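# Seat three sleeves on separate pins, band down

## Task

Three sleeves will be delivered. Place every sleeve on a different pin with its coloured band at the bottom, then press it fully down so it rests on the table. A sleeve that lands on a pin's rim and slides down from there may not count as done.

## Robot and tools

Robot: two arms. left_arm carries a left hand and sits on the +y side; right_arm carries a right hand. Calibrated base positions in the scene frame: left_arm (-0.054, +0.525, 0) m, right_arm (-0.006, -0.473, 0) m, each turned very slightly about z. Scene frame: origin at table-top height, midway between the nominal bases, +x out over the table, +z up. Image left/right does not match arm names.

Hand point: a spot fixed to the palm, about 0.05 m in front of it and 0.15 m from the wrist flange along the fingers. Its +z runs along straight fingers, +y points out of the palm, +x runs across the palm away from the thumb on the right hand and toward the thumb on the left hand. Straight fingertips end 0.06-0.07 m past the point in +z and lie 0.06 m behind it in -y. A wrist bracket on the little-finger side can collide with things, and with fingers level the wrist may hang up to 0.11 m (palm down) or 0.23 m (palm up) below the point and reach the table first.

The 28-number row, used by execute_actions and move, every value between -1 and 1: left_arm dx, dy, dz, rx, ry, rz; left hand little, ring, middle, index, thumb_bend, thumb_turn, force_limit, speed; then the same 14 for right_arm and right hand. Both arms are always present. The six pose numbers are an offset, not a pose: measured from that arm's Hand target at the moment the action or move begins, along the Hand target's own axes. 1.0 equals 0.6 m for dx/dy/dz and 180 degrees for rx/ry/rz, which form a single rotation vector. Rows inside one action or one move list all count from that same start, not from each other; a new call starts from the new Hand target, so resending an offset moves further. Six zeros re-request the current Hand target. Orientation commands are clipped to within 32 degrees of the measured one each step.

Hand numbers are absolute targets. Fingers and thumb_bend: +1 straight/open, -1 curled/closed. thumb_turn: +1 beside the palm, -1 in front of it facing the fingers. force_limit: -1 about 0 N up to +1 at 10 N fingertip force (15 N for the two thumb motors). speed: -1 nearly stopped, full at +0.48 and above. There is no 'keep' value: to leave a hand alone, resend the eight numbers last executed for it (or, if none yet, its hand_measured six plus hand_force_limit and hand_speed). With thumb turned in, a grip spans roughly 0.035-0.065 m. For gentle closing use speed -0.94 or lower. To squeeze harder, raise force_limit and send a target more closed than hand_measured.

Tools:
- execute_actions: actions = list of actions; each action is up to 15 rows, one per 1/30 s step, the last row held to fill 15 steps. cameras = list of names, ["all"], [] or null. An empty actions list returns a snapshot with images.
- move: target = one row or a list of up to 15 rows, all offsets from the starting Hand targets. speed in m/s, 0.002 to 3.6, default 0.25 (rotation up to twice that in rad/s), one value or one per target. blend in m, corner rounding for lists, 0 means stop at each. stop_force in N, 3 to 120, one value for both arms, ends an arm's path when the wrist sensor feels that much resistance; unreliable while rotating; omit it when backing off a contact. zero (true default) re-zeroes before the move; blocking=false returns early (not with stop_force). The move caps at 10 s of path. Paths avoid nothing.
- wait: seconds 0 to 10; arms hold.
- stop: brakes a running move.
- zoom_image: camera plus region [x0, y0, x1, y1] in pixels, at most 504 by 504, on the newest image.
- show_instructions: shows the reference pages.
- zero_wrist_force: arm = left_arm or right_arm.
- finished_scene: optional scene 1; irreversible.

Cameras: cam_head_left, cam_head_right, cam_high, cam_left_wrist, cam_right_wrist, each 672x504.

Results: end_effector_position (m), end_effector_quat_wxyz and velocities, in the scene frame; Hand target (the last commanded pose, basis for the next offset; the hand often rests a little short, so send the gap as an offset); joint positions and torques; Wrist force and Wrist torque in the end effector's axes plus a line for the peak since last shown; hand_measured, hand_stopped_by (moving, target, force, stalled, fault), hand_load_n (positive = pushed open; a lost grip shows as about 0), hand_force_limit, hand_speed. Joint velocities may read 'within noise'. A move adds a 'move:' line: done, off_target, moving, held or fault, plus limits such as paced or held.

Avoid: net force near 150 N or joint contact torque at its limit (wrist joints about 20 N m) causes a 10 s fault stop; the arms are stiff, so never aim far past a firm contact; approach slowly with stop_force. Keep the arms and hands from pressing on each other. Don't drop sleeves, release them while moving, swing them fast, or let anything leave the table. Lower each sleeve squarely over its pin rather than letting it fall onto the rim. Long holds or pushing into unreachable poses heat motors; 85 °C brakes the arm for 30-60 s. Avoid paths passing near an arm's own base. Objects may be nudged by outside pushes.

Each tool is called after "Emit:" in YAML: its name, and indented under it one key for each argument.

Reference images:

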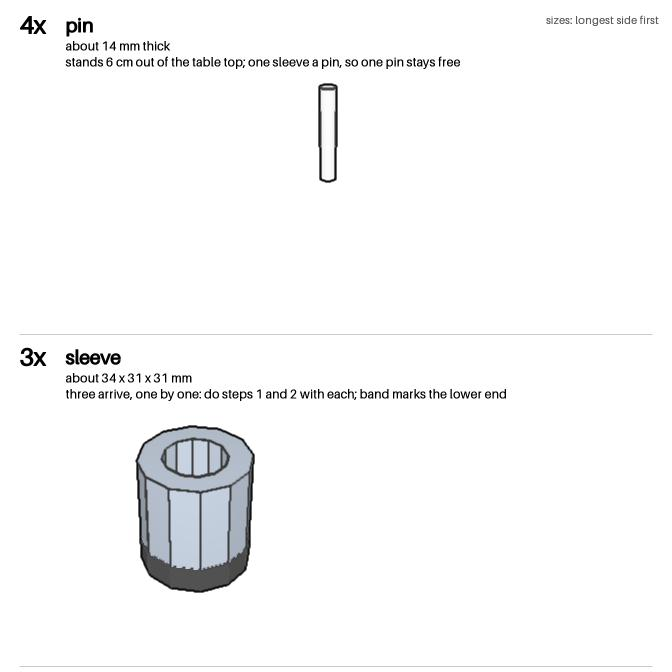

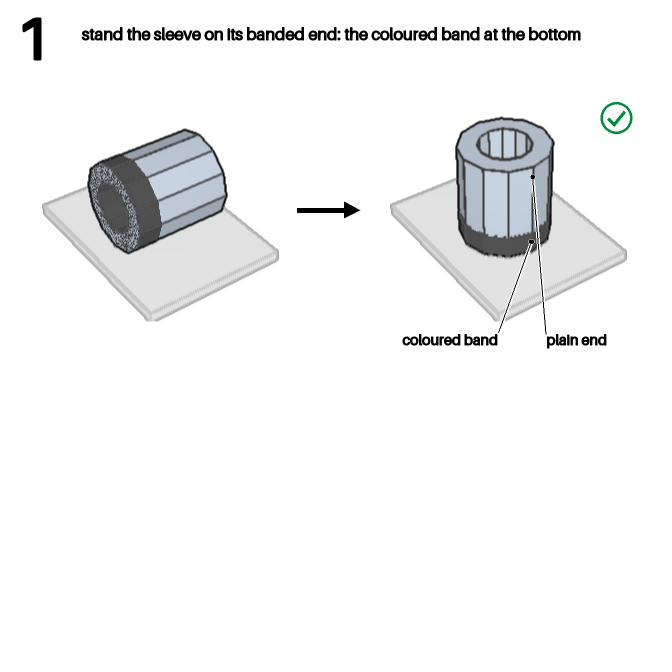

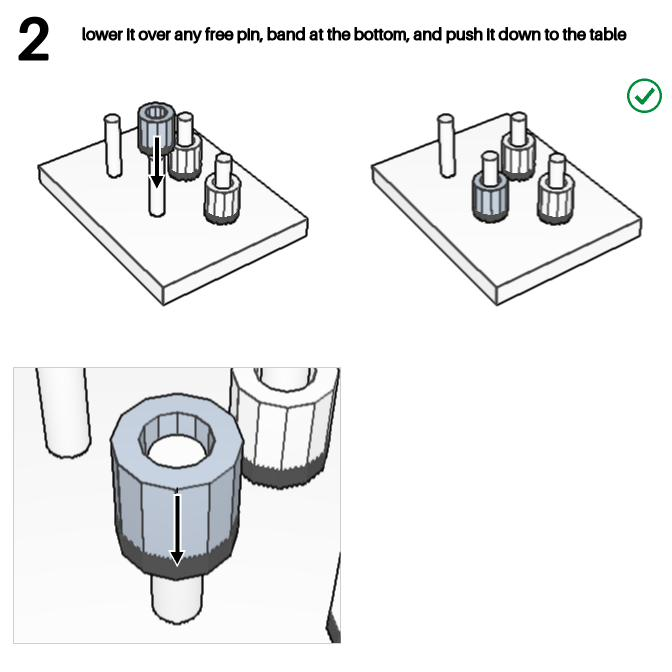

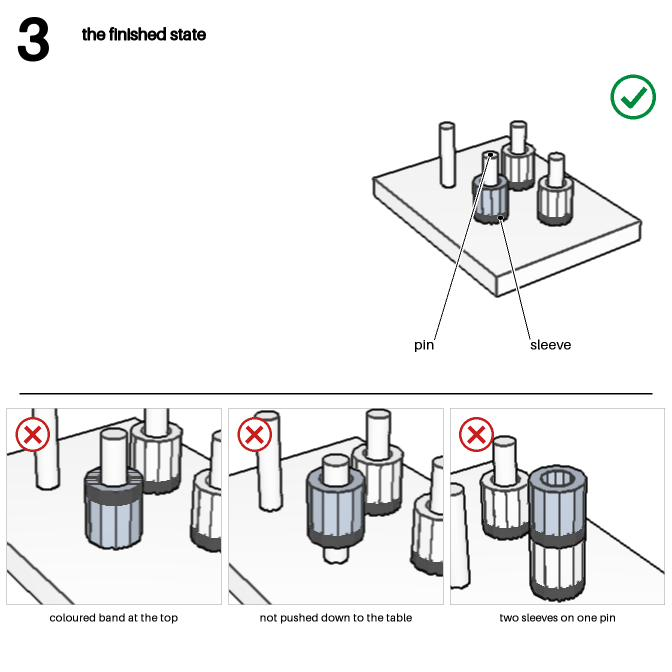

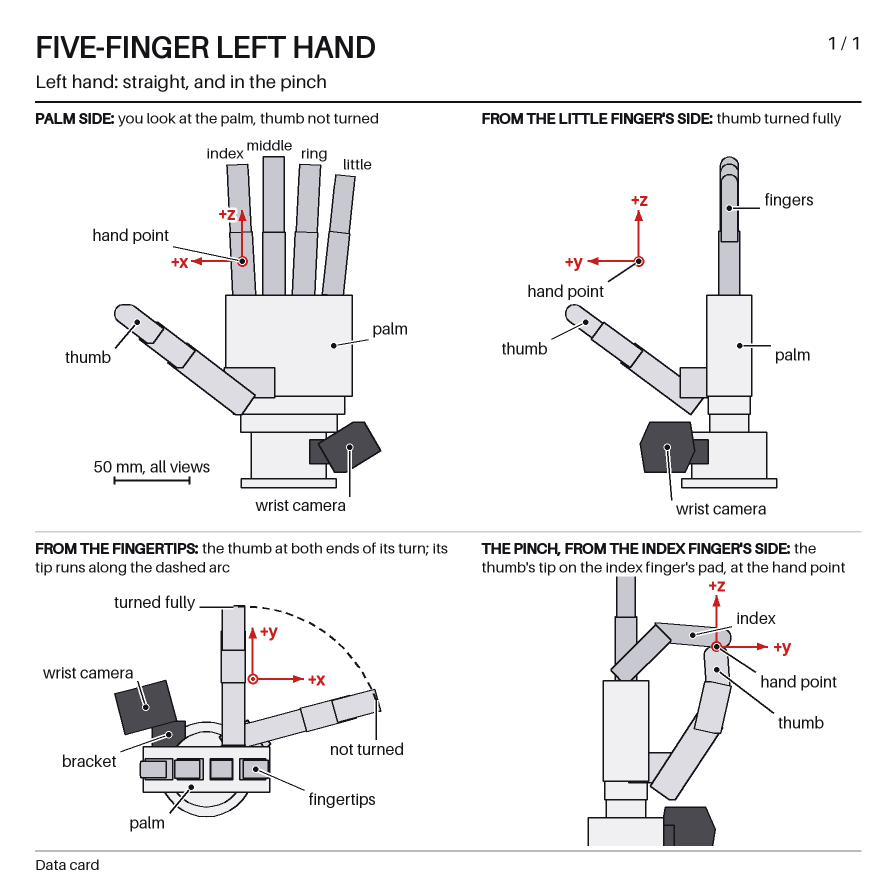

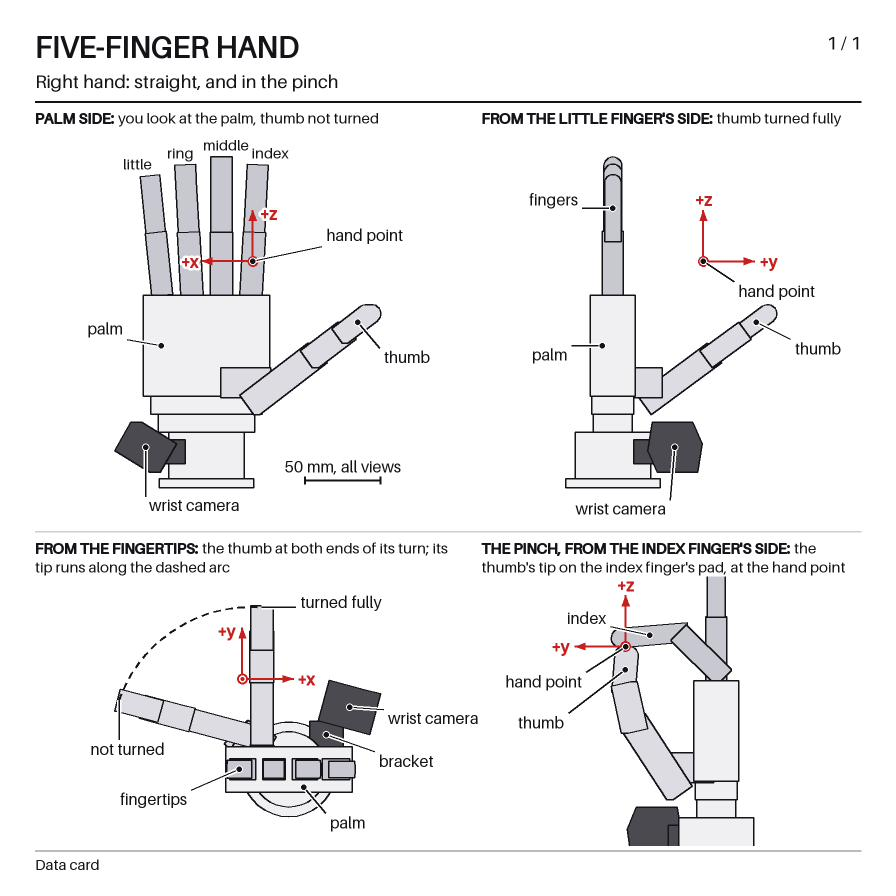

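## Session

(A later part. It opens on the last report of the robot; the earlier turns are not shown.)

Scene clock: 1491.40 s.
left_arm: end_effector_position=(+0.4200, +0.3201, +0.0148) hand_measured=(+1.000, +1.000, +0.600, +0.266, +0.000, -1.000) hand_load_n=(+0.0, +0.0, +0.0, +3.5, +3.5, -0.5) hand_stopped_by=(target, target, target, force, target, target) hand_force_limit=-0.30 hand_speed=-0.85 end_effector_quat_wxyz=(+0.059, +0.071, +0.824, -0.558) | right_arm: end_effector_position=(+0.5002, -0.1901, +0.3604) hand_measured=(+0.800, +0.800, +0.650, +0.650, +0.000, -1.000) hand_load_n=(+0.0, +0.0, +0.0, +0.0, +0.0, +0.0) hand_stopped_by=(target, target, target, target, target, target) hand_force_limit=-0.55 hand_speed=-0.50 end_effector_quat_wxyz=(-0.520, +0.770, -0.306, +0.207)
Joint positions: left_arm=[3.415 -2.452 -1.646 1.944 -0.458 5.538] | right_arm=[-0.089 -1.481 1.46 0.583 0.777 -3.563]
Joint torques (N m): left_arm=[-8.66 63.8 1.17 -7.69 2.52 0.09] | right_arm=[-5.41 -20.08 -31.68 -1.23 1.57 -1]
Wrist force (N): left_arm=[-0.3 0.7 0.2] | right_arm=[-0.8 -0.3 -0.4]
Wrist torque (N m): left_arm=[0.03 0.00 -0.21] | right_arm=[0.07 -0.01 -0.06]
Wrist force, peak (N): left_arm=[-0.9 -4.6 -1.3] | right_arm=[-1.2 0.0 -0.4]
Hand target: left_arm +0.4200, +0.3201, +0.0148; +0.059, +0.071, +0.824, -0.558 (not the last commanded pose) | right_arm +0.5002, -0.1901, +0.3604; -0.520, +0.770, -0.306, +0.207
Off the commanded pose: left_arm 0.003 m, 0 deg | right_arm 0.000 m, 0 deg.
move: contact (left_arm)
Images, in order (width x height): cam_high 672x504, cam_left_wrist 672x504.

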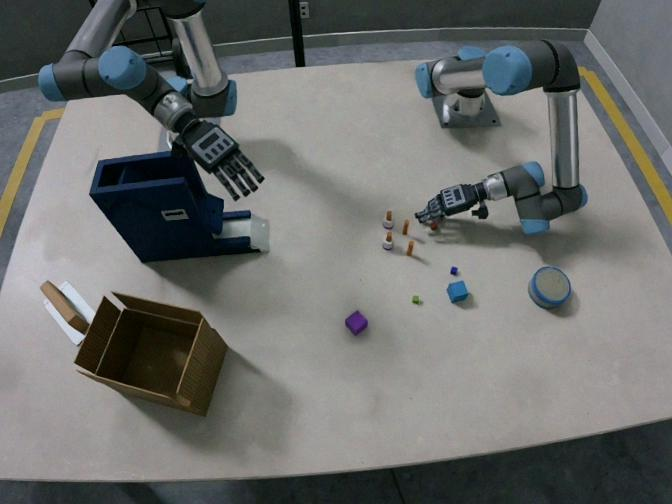

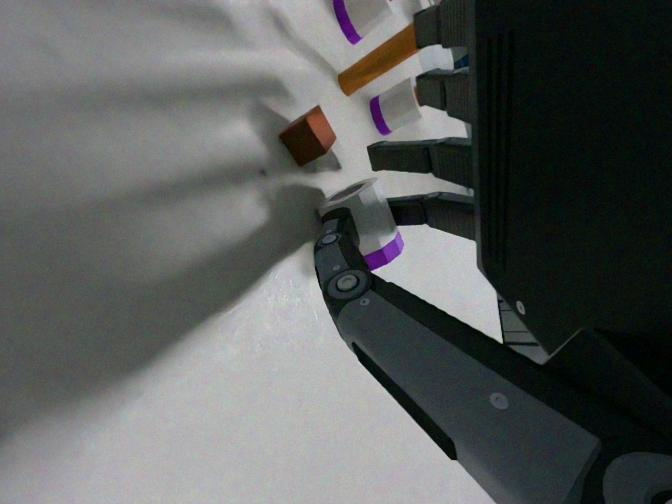

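Emit:
execute_actions:
  actions:
    - [[0,0,0,0,0,0,1.0,1.0,0.6,0.6,0.0,-1,-0.4,-0.5,0,0,0,0,0,0,0.8,0.8,0.65,0.65,0.0,-1,-0.55,-0.5]]

Emit:
move:
  target:
    - [-0.0112,-0.0583,-0.0308,0,0,0,1.0,1.0,0.6,0.6,0.0,-1,-0.4,-0.5,0,0,0,0,0,0,0.8,0.8,0.65,0.65,0.0,-1,-0.55,-0.5]
    - [0.0047,-0.0677,-0.0342,0.0002,0.0468,-0.1309,1.0,1.0,0.6,0.6,0.0,-1,-0.4,-0.5,0,0,0,0,0,0,0.8,0.8,0.65,0.65,0.0,-1,-0.55,-0.5]
  speed: [0.08,0.15]
  blend: [0.005,0]
  cameras: ["cam_left_wrist","cam_high"]

Emit:
zoom_image:
  camera: "cam_left_wrist"
  region: [200, 100, 500, 350]

Emit:
zoom_image:
  camera: "cam_high"
  region: [390, 60, 640, 320]

Scene clock: 1497.23 s.
left_arm: end_effector_position=(+0.4200, +0.3201, +0.0148) hand_measured=(+1.000, +1.000, +0.600, +0.600, +0.000, -1.000) hand_load_n=(+0.0, +0.0, -0.5, +0.0, +0.0, +0.0) hand_stopped_by=(target, target, target, target, target, target) hand_force_limit=-0.40 hand_speed=-0.50 end_effector_quat_wxyz=(+0.059, +0.071, +0.824, -0.558) | right_arm: end_effector_position=(+0.5002, -0.1901, +0.3604) hand_measured=(+0.800, +0.800, +0.650, +0.650, +0.000, -1.000) hand_load_n=(+0.0, +0.0, -0.5, +0.0, +0.0, +0.0) hand_stopped_by=(target, target, target, target, target, target) hand_force_limit=-0.55 hand_speed=-0.50 end_effector_quat_wxyz=(-0.520, +0.770, -0.306, +0.207)
Joint positions: left_arm=[3.415 -2.452 -1.646 1.944 -0.458 5.538] | right_arm=[-0.089 -1.481 1.46 0.583 0.777 -3.563]
Joint torques (N m): left_arm=[-9.01 63.86 1.87 -7.07 1.26 0.41] | right_arm=[-5.29 -20.54 -30.56 -1.25 1.5 -1.02]
Wrist force (N): left_arm=[-0.2 0.2 0.1] | right_arm=[-1.0 -0.2 -0.3]
Wrist torque (N m): left_arm=[-0.02 -0.02 -0.20] | right_arm=[0.06 0.01 -0.07]
Wrist force, peak (N): left_arm=[-0.5 0.8 0.1] | right_arm=[-1.3 -0.2 -0.7]
Hand target: left_arm +0.4200, +0.3201, +0.0148; +0.059, +0.071, +0.824, -0.558 | right_arm +0.5002, -0.1901, +0.3604; -0.520, +0.770, -0.306, +0.207
Off the commanded pose: left_arm 0.000 m, 0 deg | right_arm 0.000 m, 0 deg.

Scene clock: 1499.53 s.
left_arm: end_effector_position=(+0.4095, +0.3244, +0.0589) hand_measured=(+1.000, +1.000, +0.600, +0.600, +0.000, -1.000) hand_load_n=(+0.0, +0.0, +0.0, +0.0, +0.5, +0.0) hand_stopped_by=(target, target, target, target, target, target) hand_force_limit=-0.40 hand_speed=-0.50 end_effector_quat_wxyz=(-0.117, -0.058, +0.824, -0.552) end_effector_velocity=(+0.000, +0.000, -0.001) end_effector_angular_velocity=(-0.001, -0.004, +0.001) | right_arm: end_effector_position=(+0.5002, -0.1901, +0.3604) hand_measured=(+0.800, +0.800, +0.650, +0.650, +0.000, -1.000) hand_load_n=(+0.0, +0.0, +0.0, +0.0, +0.5, +0.0) hand_stopped_by=(target, target, target, target, target, target) hand_force_limit=-0.55 hand_speed=-0.50 end_effector_quat_wxyz=(-0.520, +0.770, -0.306, +0.207)
Joint positions: left_arm=[3.392 -2.485 -1.515 1.644 -0.539 5.295] | right_arm=[-0.089 -1.481 1.46 0.583 0.777 -3.563]
Joint velocities: left_arm=[0 0 -0.002 0.005 0.002 0.001] | right_arm=[within noise]
Joint torques (N m): left_arm=[0.33 68.25 3.97 -0.32 3.2 0.84] | right_arm=[-5.43 -20.16 -31.02 -1.22 1.48 -1.09]
Wrist force (N): left_arm=[-0.3 0.6 0.1] | right_arm=[-0.9 -0.2 -0.5]
Wrist torque (N m): left_arm=[0.08 -0.02 -0.09] | right_arm=[0.08 0.00 -0.06]
Wrist force, peak (N): left_arm=[-0.3 1.3 0.1] | right_arm=[-1.4 -0.1 -0.5]
Hand target: left_arm +0.4095, +0.3245, +0.0589; -0.117, -0.058, +0.824, -0.552 | right_arm +0.5002, -0.1901, +0.3604; -0.520, +0.770, -0.306, +0.207
Off the commanded pose: left_arm 0.000 m, 0 deg | right_arm 0.000 m, 0 deg.
move: done
Images, in order (width x height): cam_high 672x504, cam_left_wrist 672x504.

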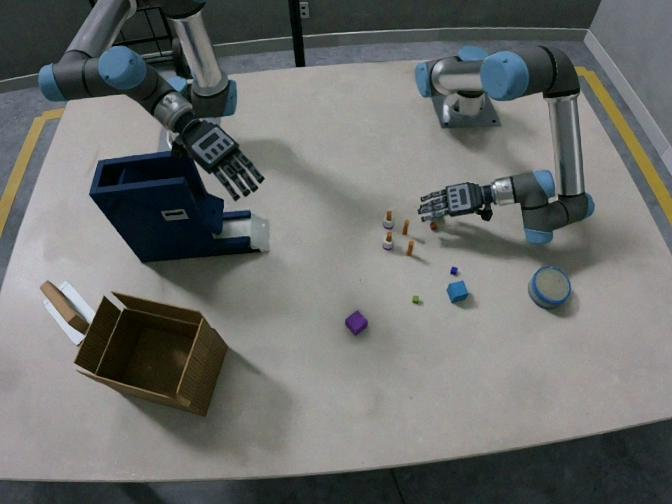

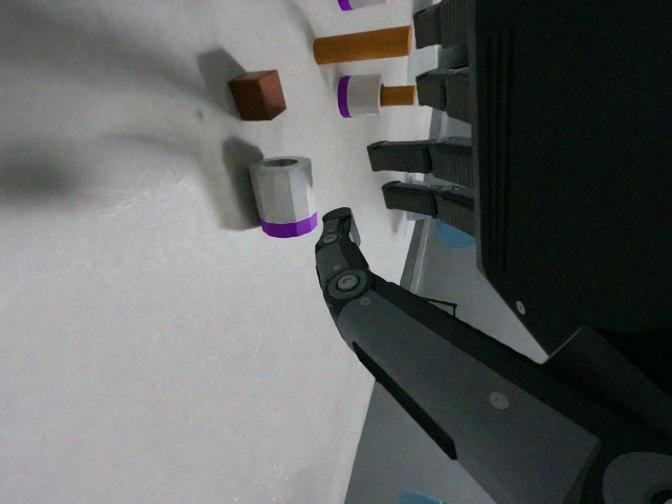

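Scaled by 1.680 from the camera's 672x504 image, which has a finer 960x720 frame.

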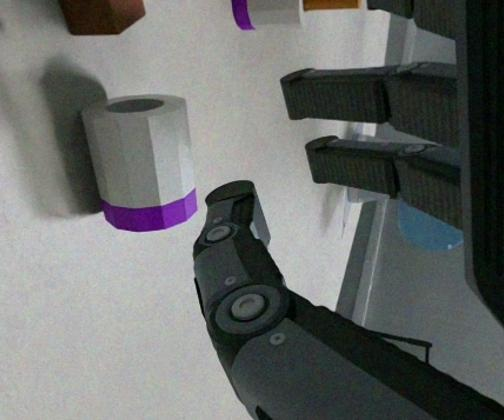

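Scaled by 1.938 from the camera's 672x504 image, which has a finer 960x720 frame.

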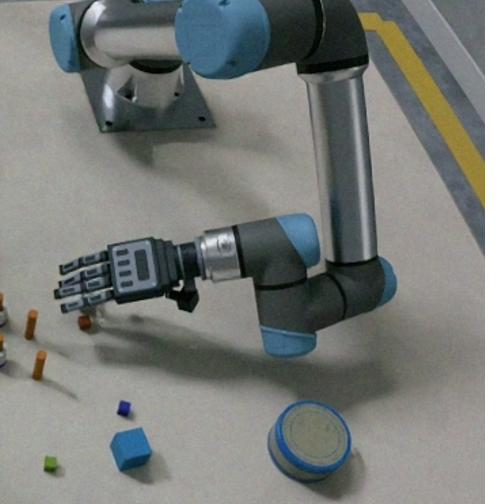

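Emit:
move:
  target: [-0.0173,0.0597,0.0241,0,0,0,1.0,1.0,0.6,0.6,0.0,-1,-0.4,-0.5,0,0,0,0,0,0,0.8,0.8,0.65,0.65,0.0,-1,-0.55,-0.5]
  speed: 0.04
  stop_force: 3
  cameras: ["cam_left_wrist"]

Emit:
zoom_image:
  camera: "cam_left_wrist"
  region: [200, 100, 500, 350]

Scene clock: 1503.53 s.
left_arm: end_effector_position=(+0.4096, +0.3245, +0.0189) hand_measured=(+1.000, +1.000, +0.600, +0.600, +0.000, -1.000) hand_load_n=(+0.0, +0.0, +0.0, +0.0, +0.0, +0.0) hand_stopped_by=(target, target, target, target, target, target) hand_force_limit=-0.40 hand_speed=-0.50 end_effector_quat_wxyz=(-0.117, -0.058, +0.824, -0.552) | right_arm: end_effector_position=(+0.5002, -0.1901, +0.3604) hand_measured=(+0.800, +0.800, +0.650, +0.650, +0.000, -1.000) hand_load_n=(+0.0, +0.0, +0.0, +0.5, +0.0, +0.0) hand_stopped_by=(target, target, target, target, target, target) hand_force_limit=-0.55 hand_speed=-0.50 end_effector_quat_wxyz=(-0.520, +0.770, -0.306, +0.207)
Joint positions: left_arm=[3.393 -2.558 -1.501 1.703 -0.539 5.295] | right_arm=[-0.089 -1.481 1.46 0.583 0.777 -3.563]
Joint torques (N m): left_arm=[7.79 68.72 2.41 -7.33 0.28 -0.96] | right_arm=[-5.24 -20.21 -31.19 -1.19 1.55 -1]
Wrist force (N): left_arm=[-0.2 0.7 0.3] | right_arm=[-0.7 -0.2 -0.6]
Wrist torque (N m): left_arm=[0.09 -0.06 -0.11] | right_arm=[0.09 -0.03 -0.05]
Wrist force, peak (N): left_arm=[-0.3 1.0 0.3] | right_arm=[-1.2 -0.2 -0.7]
Hand target: left_arm +0.4096, +0.3245, +0.0189; -0.117, -0.058, +0.824, -0.552 | right_arm +0.5002, -0.1901, +0.3604; -0.520, +0.770, -0.306, +0.207
Off the commanded pose: left_arm 0.000 m, 0 deg | right_arm 0.000 m, 0 deg.
move: done
Images, in order (width x height): cam_left_wrist 672x504.

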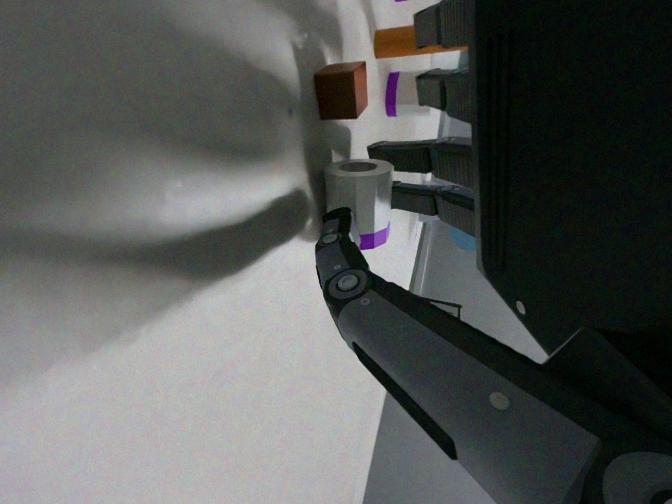

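Scaled by 1.680 from the camera's 672x504 image, which has a finer 960x720 frame.

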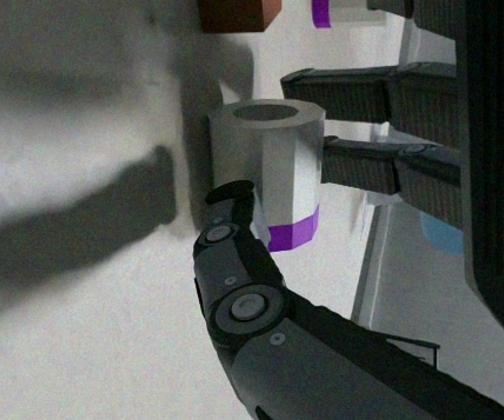

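Emit:
move:
  target: [0.0017,-0.0060,-0.0024,0,0,0,1.0,1.0,0.6,0.6,0.0,-1,-0.4,-0.5,0,0,0,0,0,0,0.8,0.8,0.65,0.65,0.0,-1,-0.55,-0.5]
  speed: 0.03

Emit:
execute_actions:
  actions:
    - [[0,0,0,0,0,0,1.0,1.0,0.38,0.38,0.0,-1,-0.2,-0.4,0,0,0,0,0,0,0.8,0.8,0.65,0.65,0.0,-1,-0.55,-0.5]]
    - [[0,0,0,0,0,0,1.0,1.0,-0.2,-0.2,0.0,-1,-0.2,-0.88,0,0,0,0,0,0,0.8,0.8,0.65,0.65,0.0,-1,-0.55,-0.5]]
    - [[0,0,0,0,0,0,1.0,1.0,-0.2,-0.2,0.0,-1,-0.2,-0.88,0,0,0,0,0,0,0.8,0.8,0.65,0.65,0.0,-1,-0.55,-0.5]]
    - [[0,0,0,0,0,0,1.0,1.0,-0.2,-0.2,0.0,-1,-0.2,-0.88,0,0,0,0,0,0,0.8,0.8,0.65,0.65,0.0,-1,-0.55,-0.5]]
  cameras: ["cam_left_wrist"]

Emit:
zoom_image:
  camera: "cam_left_wrist"
  region: [200, 100, 500, 350]

Scene clock: 1515.50 s.
left_arm: end_effector_position=(+0.4096, +0.3245, +0.0230) hand_measured=(+1.000, +1.000, +0.600, +0.600, +0.000, -1.000) hand_load_n=(+0.0, +0.0, +0.0, +0.0, +0.0, +0.0) hand_stopped_by=(target, target, target, target, target, target) hand_force_limit=-0.40 hand_speed=-0.50 end_effector_quat_wxyz=(-0.117, -0.058, +0.824, -0.552) | right_arm: end_effector_position=(+0.5002, -0.1901, +0.3604) hand_measured=(+0.800, +0.800, +0.650, +0.650, +0.000, -1.000) hand_load_n=(+0.0, +0.0, +0.0, -0.5, +0.0, +0.5) hand_stopped_by=(target, target, target, target, target, target) hand_force_limit=-0.55 hand_speed=-0.50 end_effector_quat_wxyz=(-0.520, +0.770, -0.306, +0.207)
Joint positions: left_arm=[3.393 -2.55 -1.503 1.697 -0.539 5.295] | right_arm=[-0.089 -1.481 1.46 0.583 0.777 -3.563]
Joint torques (N m): left_arm=[-10.79 56.55 4.17 -6.04 -0.15 -1.01] | right_arm=[-5.33 -20.38 -31.33 -1.27 1.58 -1.16]
Wrist force (N): left_arm=[-0.1 0.6 0.2] | right_arm=[-1.2 0.0 -0.4]
Wrist torque (N m): left_arm=[0.07 -0.06 -0.09] | right_arm=[0.09 0.04 -0.07]
Wrist force, peak (N): left_arm=[-0.2 1.0 0.2] | right_arm=[-1.2 -0.1 -0.8]
Hand target: left_arm +0.4096, +0.3245, +0.0229; -0.117, -0.058, +0.824, -0.552 | right_arm +0.5002, -0.1901, +0.3604; -0.520, +0.770, -0.306, +0.207
Off the commanded pose: left_arm 0.000 m, 0 deg | right_arm 0.000 m, 0 deg.
move: done

Scene clock: 1517.70 s.
left_arm: end_effector_position=(+0.4096, +0.3245, +0.0229) hand_measured=(+1.000, +1.000, +0.282, +0.248, +0.000, -1.000) hand_load_n=(+0.0, +0.0, +4.0, +3.5, +1.0, -1.0) hand_stopped_by=(target, target, force, force, target, target) hand_force_limit=-0.20 hand_speed=-0.88 end_effector_quat_wxyz=(-0.117, -0.058, +0.824, -0.552) | right_arm: end_effector_position=(+0.5002, -0.1901, +0.3604) hand_measured=(+0.800, +0.800, +0.650, +0.650, +0.000, -1.000) hand_load_n=(+0.0, +0.0, +0.0, +0.0, +0.0, +0.0) hand_stopped_by=(target, target, target, target, target, target) hand_force_limit=-0.55 hand_speed=-0.50 end_effector_quat_wxyz=(-0.520, +0.770, -0.306, +0.207)
Joint positions: left_arm=[3.393 -2.55 -1.503 1.698 -0.539 5.295] | right_arm=[-0.089 -1.481 1.46 0.583 0.777 -3.563]
Joint torques (N m): left_arm=[-10.37 53.79 21.4 0.13 2.34 -0.16] | right_arm=[-5.75 -21.01 -32.1 -1.32 1.59 -1.08]
Wrist force (N): left_arm=[1.4 -5.7 -0.8] | right_arm=[-1.1 -0.2 -0.5]
Wrist torque (N m): left_arm=[0.06 -0.05 0.07] | right_arm=[0.07 0.02 -0.07]
Wrist force, peak (N): left_arm=[1.0 -6.3 -0.6] | right_arm=[-1.2 0.0 -0.6]
Hand target: left_arm +0.4096, +0.3245, +0.0229; -0.117, -0.058, +0.824, -0.552 | right_arm +0.5002, -0.1901, +0.3604; -0.520, +0.770, -0.306, +0.207
Off the commanded pose: left_arm 0.000 m, 0 deg | right_arm 0.000 m, 0 deg.
Images, in order (width x height): cam_left_wrist 672x504.

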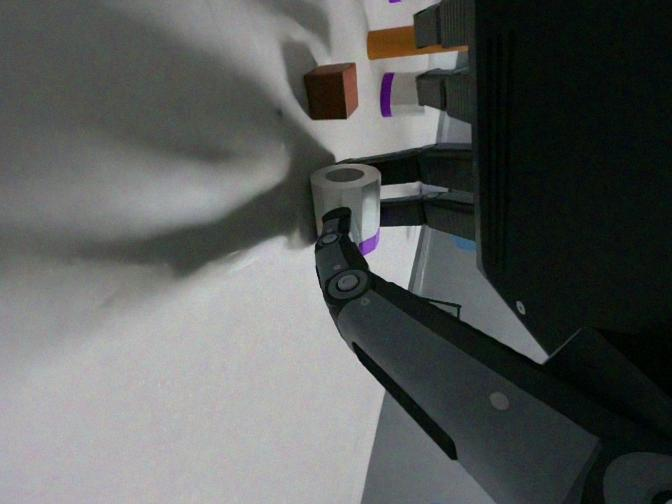

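Scaled by 1.680 from the camera's 672x504 image, which has a finer 960x720 frame.

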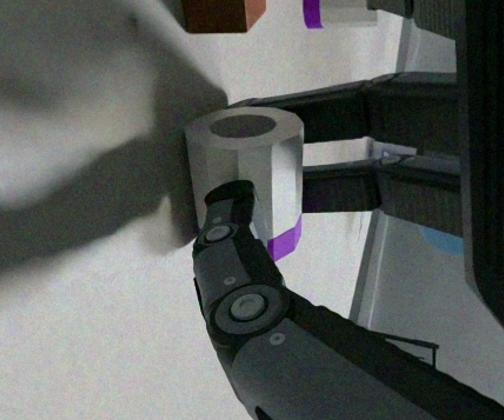

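Emit:
move:
  target: [0.0086,-0.0299,-0.0121,0,0,0,1.0,1.0,-0.2,-0.2,0.0,-1,-0.2,-0.88,0,0,0,0,0,0,0.8,0.8,0.65,0.65,0.0,-1,-0.55,-0.5]
  speed: 0.03
  cameras: ["cam_left_wrist"]

Emit:
zoom_image:
  camera: "cam_left_wrist"
  region: [200, 100, 500, 350]

Scene clock: 1520.87 s.
left_arm: end_effector_position=(+0.4096, +0.3245, +0.0431) hand_measured=(+1.000, +1.000, +0.282, +0.248, +0.000, -1.000) hand_load_n=(+0.0, +0.0, +1.0, +2.5, +2.5, +0.0) hand_stopped_by=(target, target, force, force, target, target) hand_force_limit=-0.20 hand_speed=-0.88 end_effector_quat_wxyz=(-0.117, -0.058, +0.823, -0.552) | right_arm: end_effector_position=(+0.5002, -0.1901, +0.3604) hand_measured=(+0.800, +0.800, +0.650, +0.650, +0.000, -1.000) hand_load_n=(+0.0, +0.0, +0.0, +0.0, +0.0, +0.5) hand_stopped_by=(target, target, target, target, target, target) hand_force_limit=-0.55 hand_speed=-0.50 end_effector_quat_wxyz=(-0.520, +0.770, -0.306, +0.207)
Joint positions: left_arm=[3.393 -2.513 -1.51 1.668 -0.539 5.295] | right_arm=[-0.089 -1.481 1.46 0.583 0.777 -3.563]
Joint torques (N m): left_arm=[-8.02 53.78 8.48 -1.73 2.42 -0.24] | right_arm=[-5.08 -20.09 -31.59 -1.24 1.48 -1.08]
Wrist force (N): left_arm=[0.0 0.7 0.2] | right_arm=[-1.1 -0.2 -0.7]
Wrist torque (N m): left_arm=[0.08 -0.08 -0.06] | right_arm=[0.09 0.04 -0.07]
Wrist force, peak (N): left_arm=[1.3 -6.0 -0.9] | right_arm=[-1.2 -0.2 -0.7]
Hand target: left_arm +0.4096, +0.3245, +0.0430; -0.117, -0.058, +0.824, -0.552 | right_arm +0.5002, -0.1901, +0.3604; -0.520, +0.770, -0.306, +0.207
Off the commanded pose: left_arm 0.000 m, 0 deg | right_arm 0.000 m, 0 deg.
move: done
Images, in order (width x height): cam_left_wrist 672x504.

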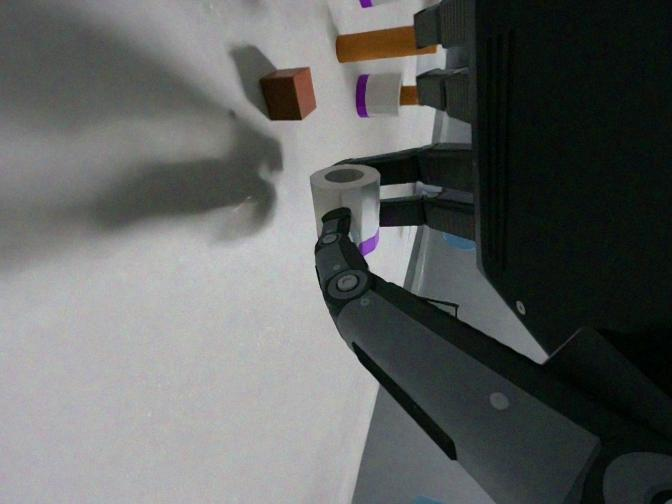

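Scaled by 1.680 from the camera's 672x504 image, which has a finer 960x720 frame.

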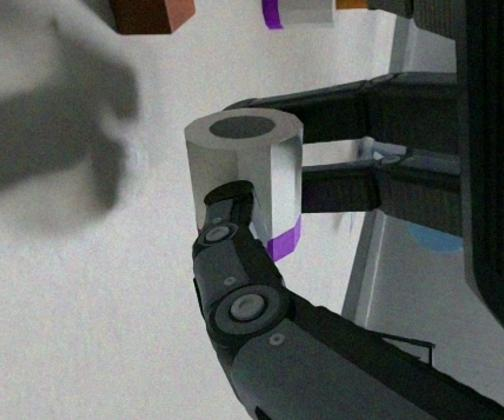

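Emit:
execute_actions:
  actions:
    - [[0,0,0,0,0,0,1.0,1.0,-0.25,-0.25,0.0,-1,-0.05,-0.88,0,0,0,0,0,0,0.8,0.8,0.65,0.65,0.0,-1,-0.55,-0.5]]
    - [[0,0,0,0,0,0,1.0,1.0,-0.25,-0.25,0.0,-1,-0.05,-0.88,0,0,0,0,0,0,0.8,0.8,0.65,0.65,0.0,-1,-0.55,-0.5]]
  cameras: ["cam_left_wrist"]

Emit:
zoom_image:
  camera: "cam_left_wrist"
  region: [200, 100, 500, 350]

Scene clock: 1524.10 s.
left_arm: end_effector_position=(+0.4096, +0.3245, +0.0430) hand_measured=(+1.000, +1.000, +0.262, +0.228, +0.002, -1.000) hand_load_n=(+0.0, +0.0, +5.5, +7.0, +9.0, -0.5) hand_stopped_by=(target, target, force, force, target, target) hand_force_limit=-0.05 hand_speed=-0.88 end_effector_quat_wxyz=(-0.117, -0.058, +0.824, -0.552) | right_arm: end_effector_position=(+0.5002, -0.1901, +0.3604) hand_measured=(+0.800, +0.800, +0.650, +0.650, +0.000, -1.000) hand_load_n=(+0.0, -0.5, +0.0, +0.0, +0.0, +0.0) hand_stopped_by=(target, target, target, target, target, target) hand_force_limit=-0.55 hand_speed=-0.50 end_effector_quat_wxyz=(-0.520, +0.770, -0.306, +0.207)
Joint positions: left_arm=[3.393 -2.514 -1.51 1.668 -0.539 5.295] | right_arm=[-0.089 -1.481 1.46 0.583 0.777 -3.563]
Joint torques (N m): left_arm=[5.9 53.72 21.76 -0.43 1.61 0.66] | right_arm=[-5.27 -20.43 -31.8 -1.35 1.41 -1.04]
Wrist force (N): left_arm=[-0.2 0.8 0.2] | right_arm=[-0.7 -0.1 -0.5]
Wrist torque (N m): left_arm=[0.10 -0.05 -0.08] | right_arm=[0.09 -0.02 -0.05]
Wrist force, peak (N): left_arm=[0.0 1.2 0.2] | right_arm=[-1.1 -0.1 -0.8]
Hand target: left_arm +0.4096, +0.3245, +0.0430; -0.117, -0.058, +0.824, -0.552 | right_arm +0.5002, -0.1901, +0.3604; -0.520, +0.770, -0.306, +0.207
Off the commanded pose: left_arm 0.000 m, 0 deg | right_arm 0.000 m, 0 deg.
Images, in order (width x height): cam_left_wrist 672x504.

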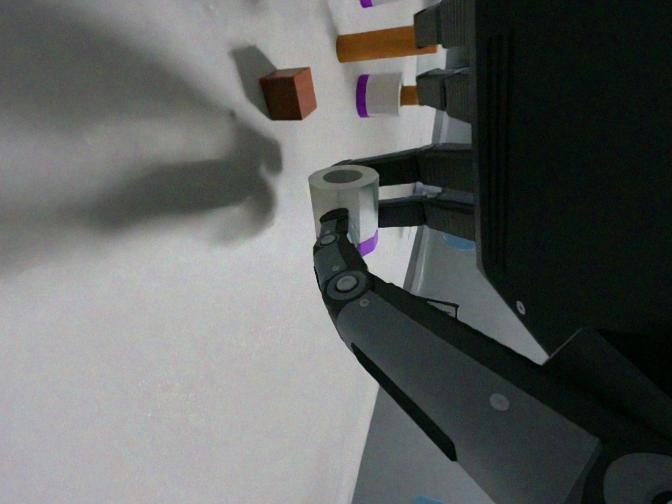

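Scaled by 1.680 from the camera's 672x504 image, which has a finer 960x720 frame.

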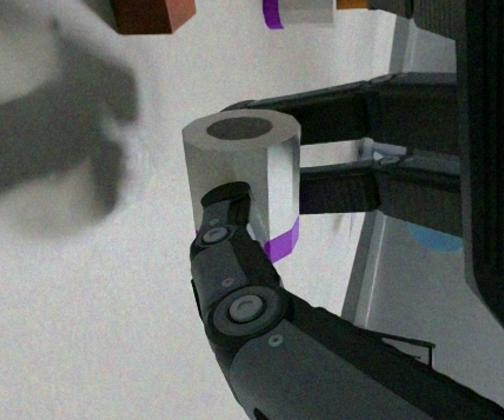

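Emit:
move:
  target: [0.0418,-0.1448,-0.0585,0,0,0,1.0,1.0,-0.25,-0.25,0.0,-1,-0.05,-0.88,0,0,0,0,0,0,0.8,0.8,0.65,0.65,0.0,-1,-0.55,-0.5]
  speed: 0.12

Emit:
execute_actions:
  actions:
    - [[0,0,0,0,0,0,-0.95,0.3,-0.25,-0.25,0.0,-1,-0.05,0.0,0,0,0,0,0,0,0.8,0.8,0.65,0.65,0.0,-1,-0.55,-0.5]]
    - [[0,0,0,0,0,0,-0.95,0.3,-0.25,-0.25,0.0,-1,-0.05,0.0,0,0,0,0,0,0,0.8,0.8,0.65,0.65,0.0,-1,-0.55,-0.5]]

Scene clock: 1533.33 s.
left_arm: end_effector_position=(+0.4094, +0.3244, +0.1399) hand_measured=(+1.000, +1.000, +0.262, +0.228, +0.002, -1.000) hand_load_n=(+0.0, +0.0, +5.5, +7.0, +9.0, -0.5) hand_stopped_by=(target, target, force, force, target, target) hand_force_limit=-0.05 hand_speed=-0.88 end_effector_quat_wxyz=(-0.117, -0.058, +0.824, -0.552) | right_arm: end_effector_position=(+0.5002, -0.1901, +0.3604) hand_measured=(+0.800, +0.800, +0.650, +0.650, +0.000, -1.000) hand_load_n=(+0.0, +0.0, +0.0, +0.0, +0.0, +0.0) hand_stopped_by=(target, target, target, target, target, target) hand_force_limit=-0.55 hand_speed=-0.50 end_effector_quat_wxyz=(-0.520, +0.770, -0.306, +0.207)
Joint positions: left_arm=[3.392 -2.349 -1.514 1.507 -0.539 5.295] | right_arm=[-0.089 -1.481 1.46 0.583 0.777 -3.563]
Joint torques (N m): left_arm=[-4.03 62.16 7.29 -0.93 0.95 0.57] | right_arm=[-6.06 -20.67 -31.53 -1.21 1.48 -1.01]
Wrist force (N): left_arm=[-0.2 0.7 0.0] | right_arm=[-0.9 -0.1 -0.6]
Wrist torque (N m): left_arm=[0.07 -0.06 -0.09] | right_arm=[0.10 0.01 -0.05]
Wrist force, peak (N): left_arm=[-0.2 2.2 0.5] | right_arm=[-1.4 -0.2 -0.2]
Hand target: left_arm +0.4093, +0.3244, +0.1400; -0.117, -0.058, +0.824, -0.552 | right_arm +0.5002, -0.1901, +0.3604; -0.520, +0.770, -0.306, +0.207
Off the commanded pose: left_arm 0.000 m, 0 deg | right_arm 0.000 m, 0 deg.
move: done

Scene clock: 1534.53 s.
left_arm: end_effector_position=(+0.4093, +0.3244, +0.1400) hand_measured=(-0.950, +0.300, +0.262, +0.228, +0.002, -1.000) hand_load_n=(+0.0, +0.0, +5.5, +7.0, +9.0, -0.5) hand_stopped_by=(target, target, force, force, target, target) hand_force_limit=-0.05 hand_speed=0.00 end_effector_quat_wxyz=(-0.117, -0.058, +0.824, -0.552) | right_arm: end_effector_position=(+0.5002, -0.1901, +0.3604) hand_measured=(+0.800, +0.800, +0.650, +0.650, +0.000, -1.000) hand_load_n=(+0.0, +0.0, +0.0, +0.0, +0.0, +0.0) hand_stopped_by=(target, target, target, target, target, target) hand_force_limit=-0.55 hand_speed=-0.50 end_effector_quat_wxyz=(-0.520, +0.770, -0.306, +0.207)
Joint positions: left_arm=[3.393 -2.349 -1.514 1.507 -0.539 5.295] | right_arm=[-0.089 -1.481 1.46 0.583 0.777 -3.563]
Joint torques (N m): left_arm=[9.79 65.78 7.96 -4.9 -1.42 -0.98] | right_arm=[-5.24 -20.92 -30.75 -1.25 1.37 -0.98]
Wrist force (N): left_arm=[-0.2 0.8 0.1] | right_arm=[-0.9 -0.1 -0.5]
Wrist torque (N m): left_arm=[0.09 -0.06 -0.08] | right_arm=[0.10 0.00 -0.05]
Wrist force, peak (N): left_arm=[-0.3 1.0 -0.1] | right_arm=[-1.3 -0.1 -0.7]
Hand target: left_arm +0.4093, +0.3244, +0.1400; -0.117, -0.058, +0.824, -0.552 | right_arm +0.5002, -0.1901, +0.3604; -0.520, +0.770, -0.306, +0.207
Off the commanded pose: left_arm 0.000 m, 0 deg | right_arm 0.000 m, 0 deg.

Emit:
move:
  target:
    - [-0.0470,-0.0487,0.0403,0.0124,-0.1675,0.4714,-0.95,0.3,-0.25,-0.25,0.0,-1,-0.05,0.0,0,0,0,0,0,0,0.8,0.8,0.65,0.65,0.0,-1,-0.55,-0.5]
    - [-0.1238,-0.0295,0.1687,0.0124,-0.1675,0.4714,-0.95,0.3,-0.25,-0.25,0.0,-1,-0.05,0.0,0,0,0,0,0,0,0.8,0.8,0.65,0.65,0.0,-1,-0.55,-0.5]
  speed: [0.25,0.15]
  blend: [0.01,0]
  cameras: ["all"]

Emit:
zoom_image:
  camera: "cam_high"
  region: [380, 195, 430, 250]

Emit:
zoom_image:
  camera: "cam_left_wrist"
  region: [150, 100, 500, 400]

Emit:
zoom_image:
  camera: "cam_right_wrist"
  region: [360, 220, 440, 320]

Emit:
zoom_image:
  camera: "cam_head_right"
  region: [270, 300, 340, 370]

Scene clock: 1543.40 s.
left_arm: end_effector_position=(+0.4720, +0.2217, +0.1001) hand_measured=(-0.950, +0.300, +0.262, +0.228, +0.002, -1.000) hand_load_n=(+0.0, +0.0, +5.5, +7.5, +8.5, -0.5) hand_stopped_by=(target, target, force, force, target, target) hand_force_limit=-0.05 hand_speed=0.00 end_effector_quat_wxyz=(+0.482, +0.375, +0.638, -0.469) end_effector_velocity=(-0.001, +0.000, +0.000) end_effector_angular_velocity=(+0.000, +0.004, +0.000) | right_arm: end_effector_position=(+0.5002, -0.1901, +0.3604) hand_measured=(+0.800, +0.800, +0.650, +0.650, +0.000, -1.000) hand_load_n=(+0.0, +0.0, +0.0, +0.0, +0.0, +0.0) hand_stopped_by=(target, target, target, target, target, target) hand_force_limit=-0.55 hand_speed=-0.50 end_effector_quat_wxyz=(-0.520, +0.770, -0.306, +0.207)
Joint positions: left_arm=[3.26 -2.043 -1.936 3.365 -0.169 5.079] | right_arm=[-0.089 -1.481 1.46 0.583 0.777 -3.563]
Joint velocities: left_arm=[0 -0.001 0 -0.006 0 0.003] | right_arm=[within noise]
Joint torques (N m): left_arm=[-11.91 38.08 23.36 -5.13 -0.8 0.87] | right_arm=[-5.38 -20.03 -30.76 -1.33 1.48 -1.09]
Wrist force (N): left_arm=[0.5 0.4 0.0] | right_arm=[-0.9 -0.1 -0.5]
Wrist torque (N m): left_arm=[0.00 -0.09 -0.09] | right_arm=[0.10 -0.01 -0.06]
Wrist force, peak (N): left_arm=[1.5 1.3 1.0] | right_arm=[-1.4 -0.3 -0.4]
Hand target: left_arm +0.4720, +0.2217, +0.1001; +0.482, +0.375, +0.638, -0.469 | right_arm +0.5002, -0.1901, +0.3604; -0.520, +0.770, -0.306, +0.207
Off the commanded pose: left_arm 0.000 m, 0 deg | right_arm 0.000 m, 0 deg.
move: done

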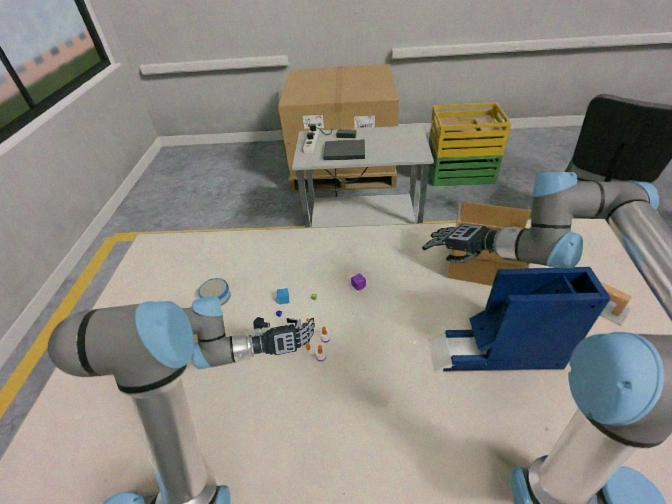

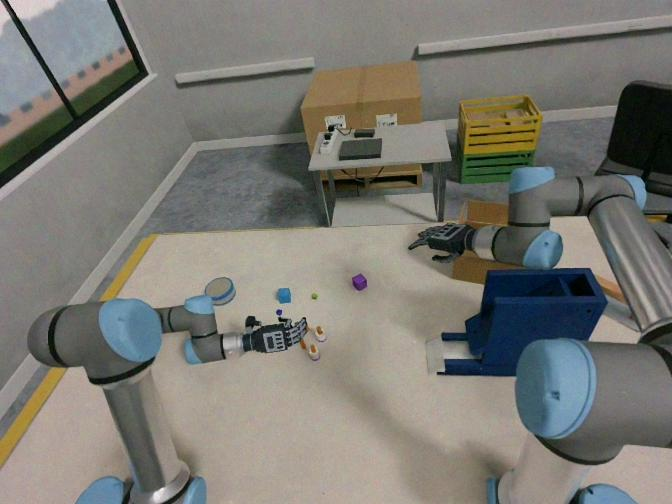

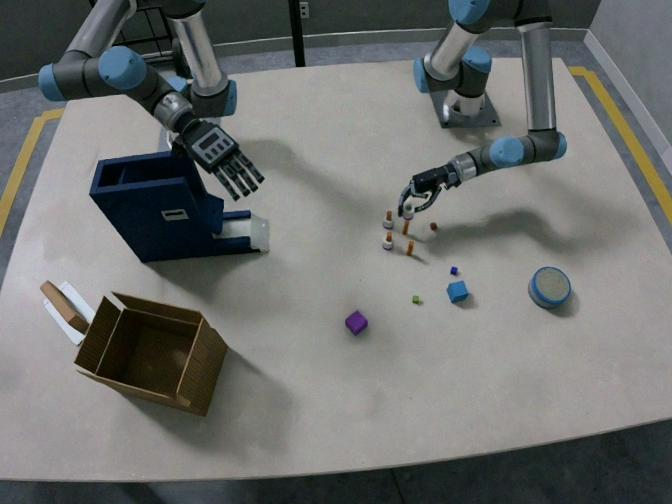

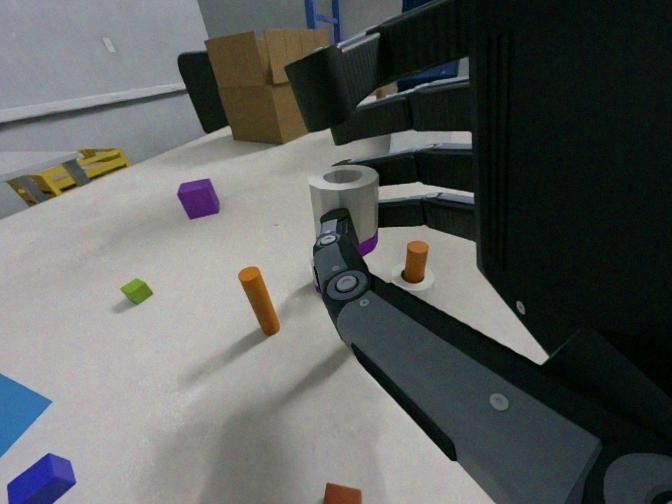

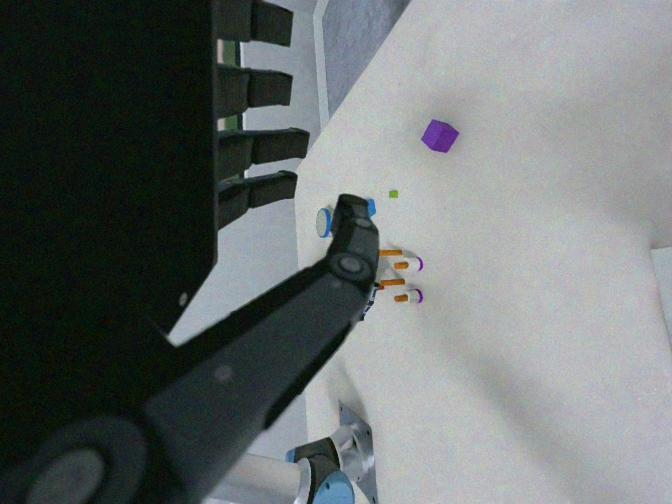

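Scaled by 9.164 from the camera's 672x504 image, which has a finer 960x720 frame.

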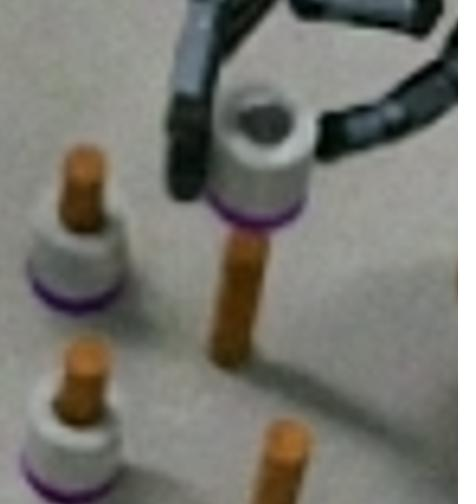

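Scaled by 1.440 from the camera's 672x504 image, which has a finer 960x720 frame.

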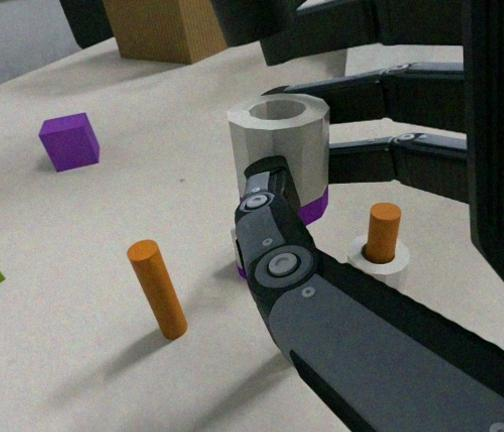

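Scaled by 5.040 from the camera's 672x504 image, which has a finer 960x720 frame.

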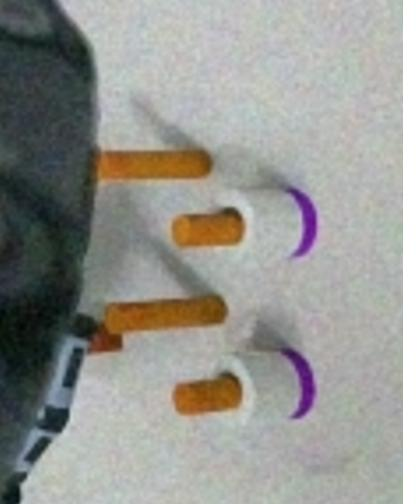

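Scaled by 7.200 from the camera's 672x504 image, which has a finer 960x720 frame.

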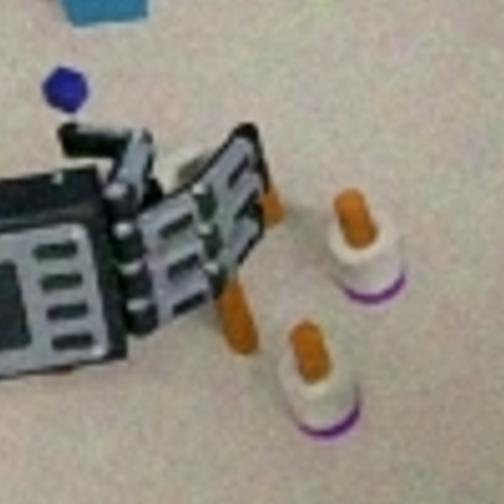

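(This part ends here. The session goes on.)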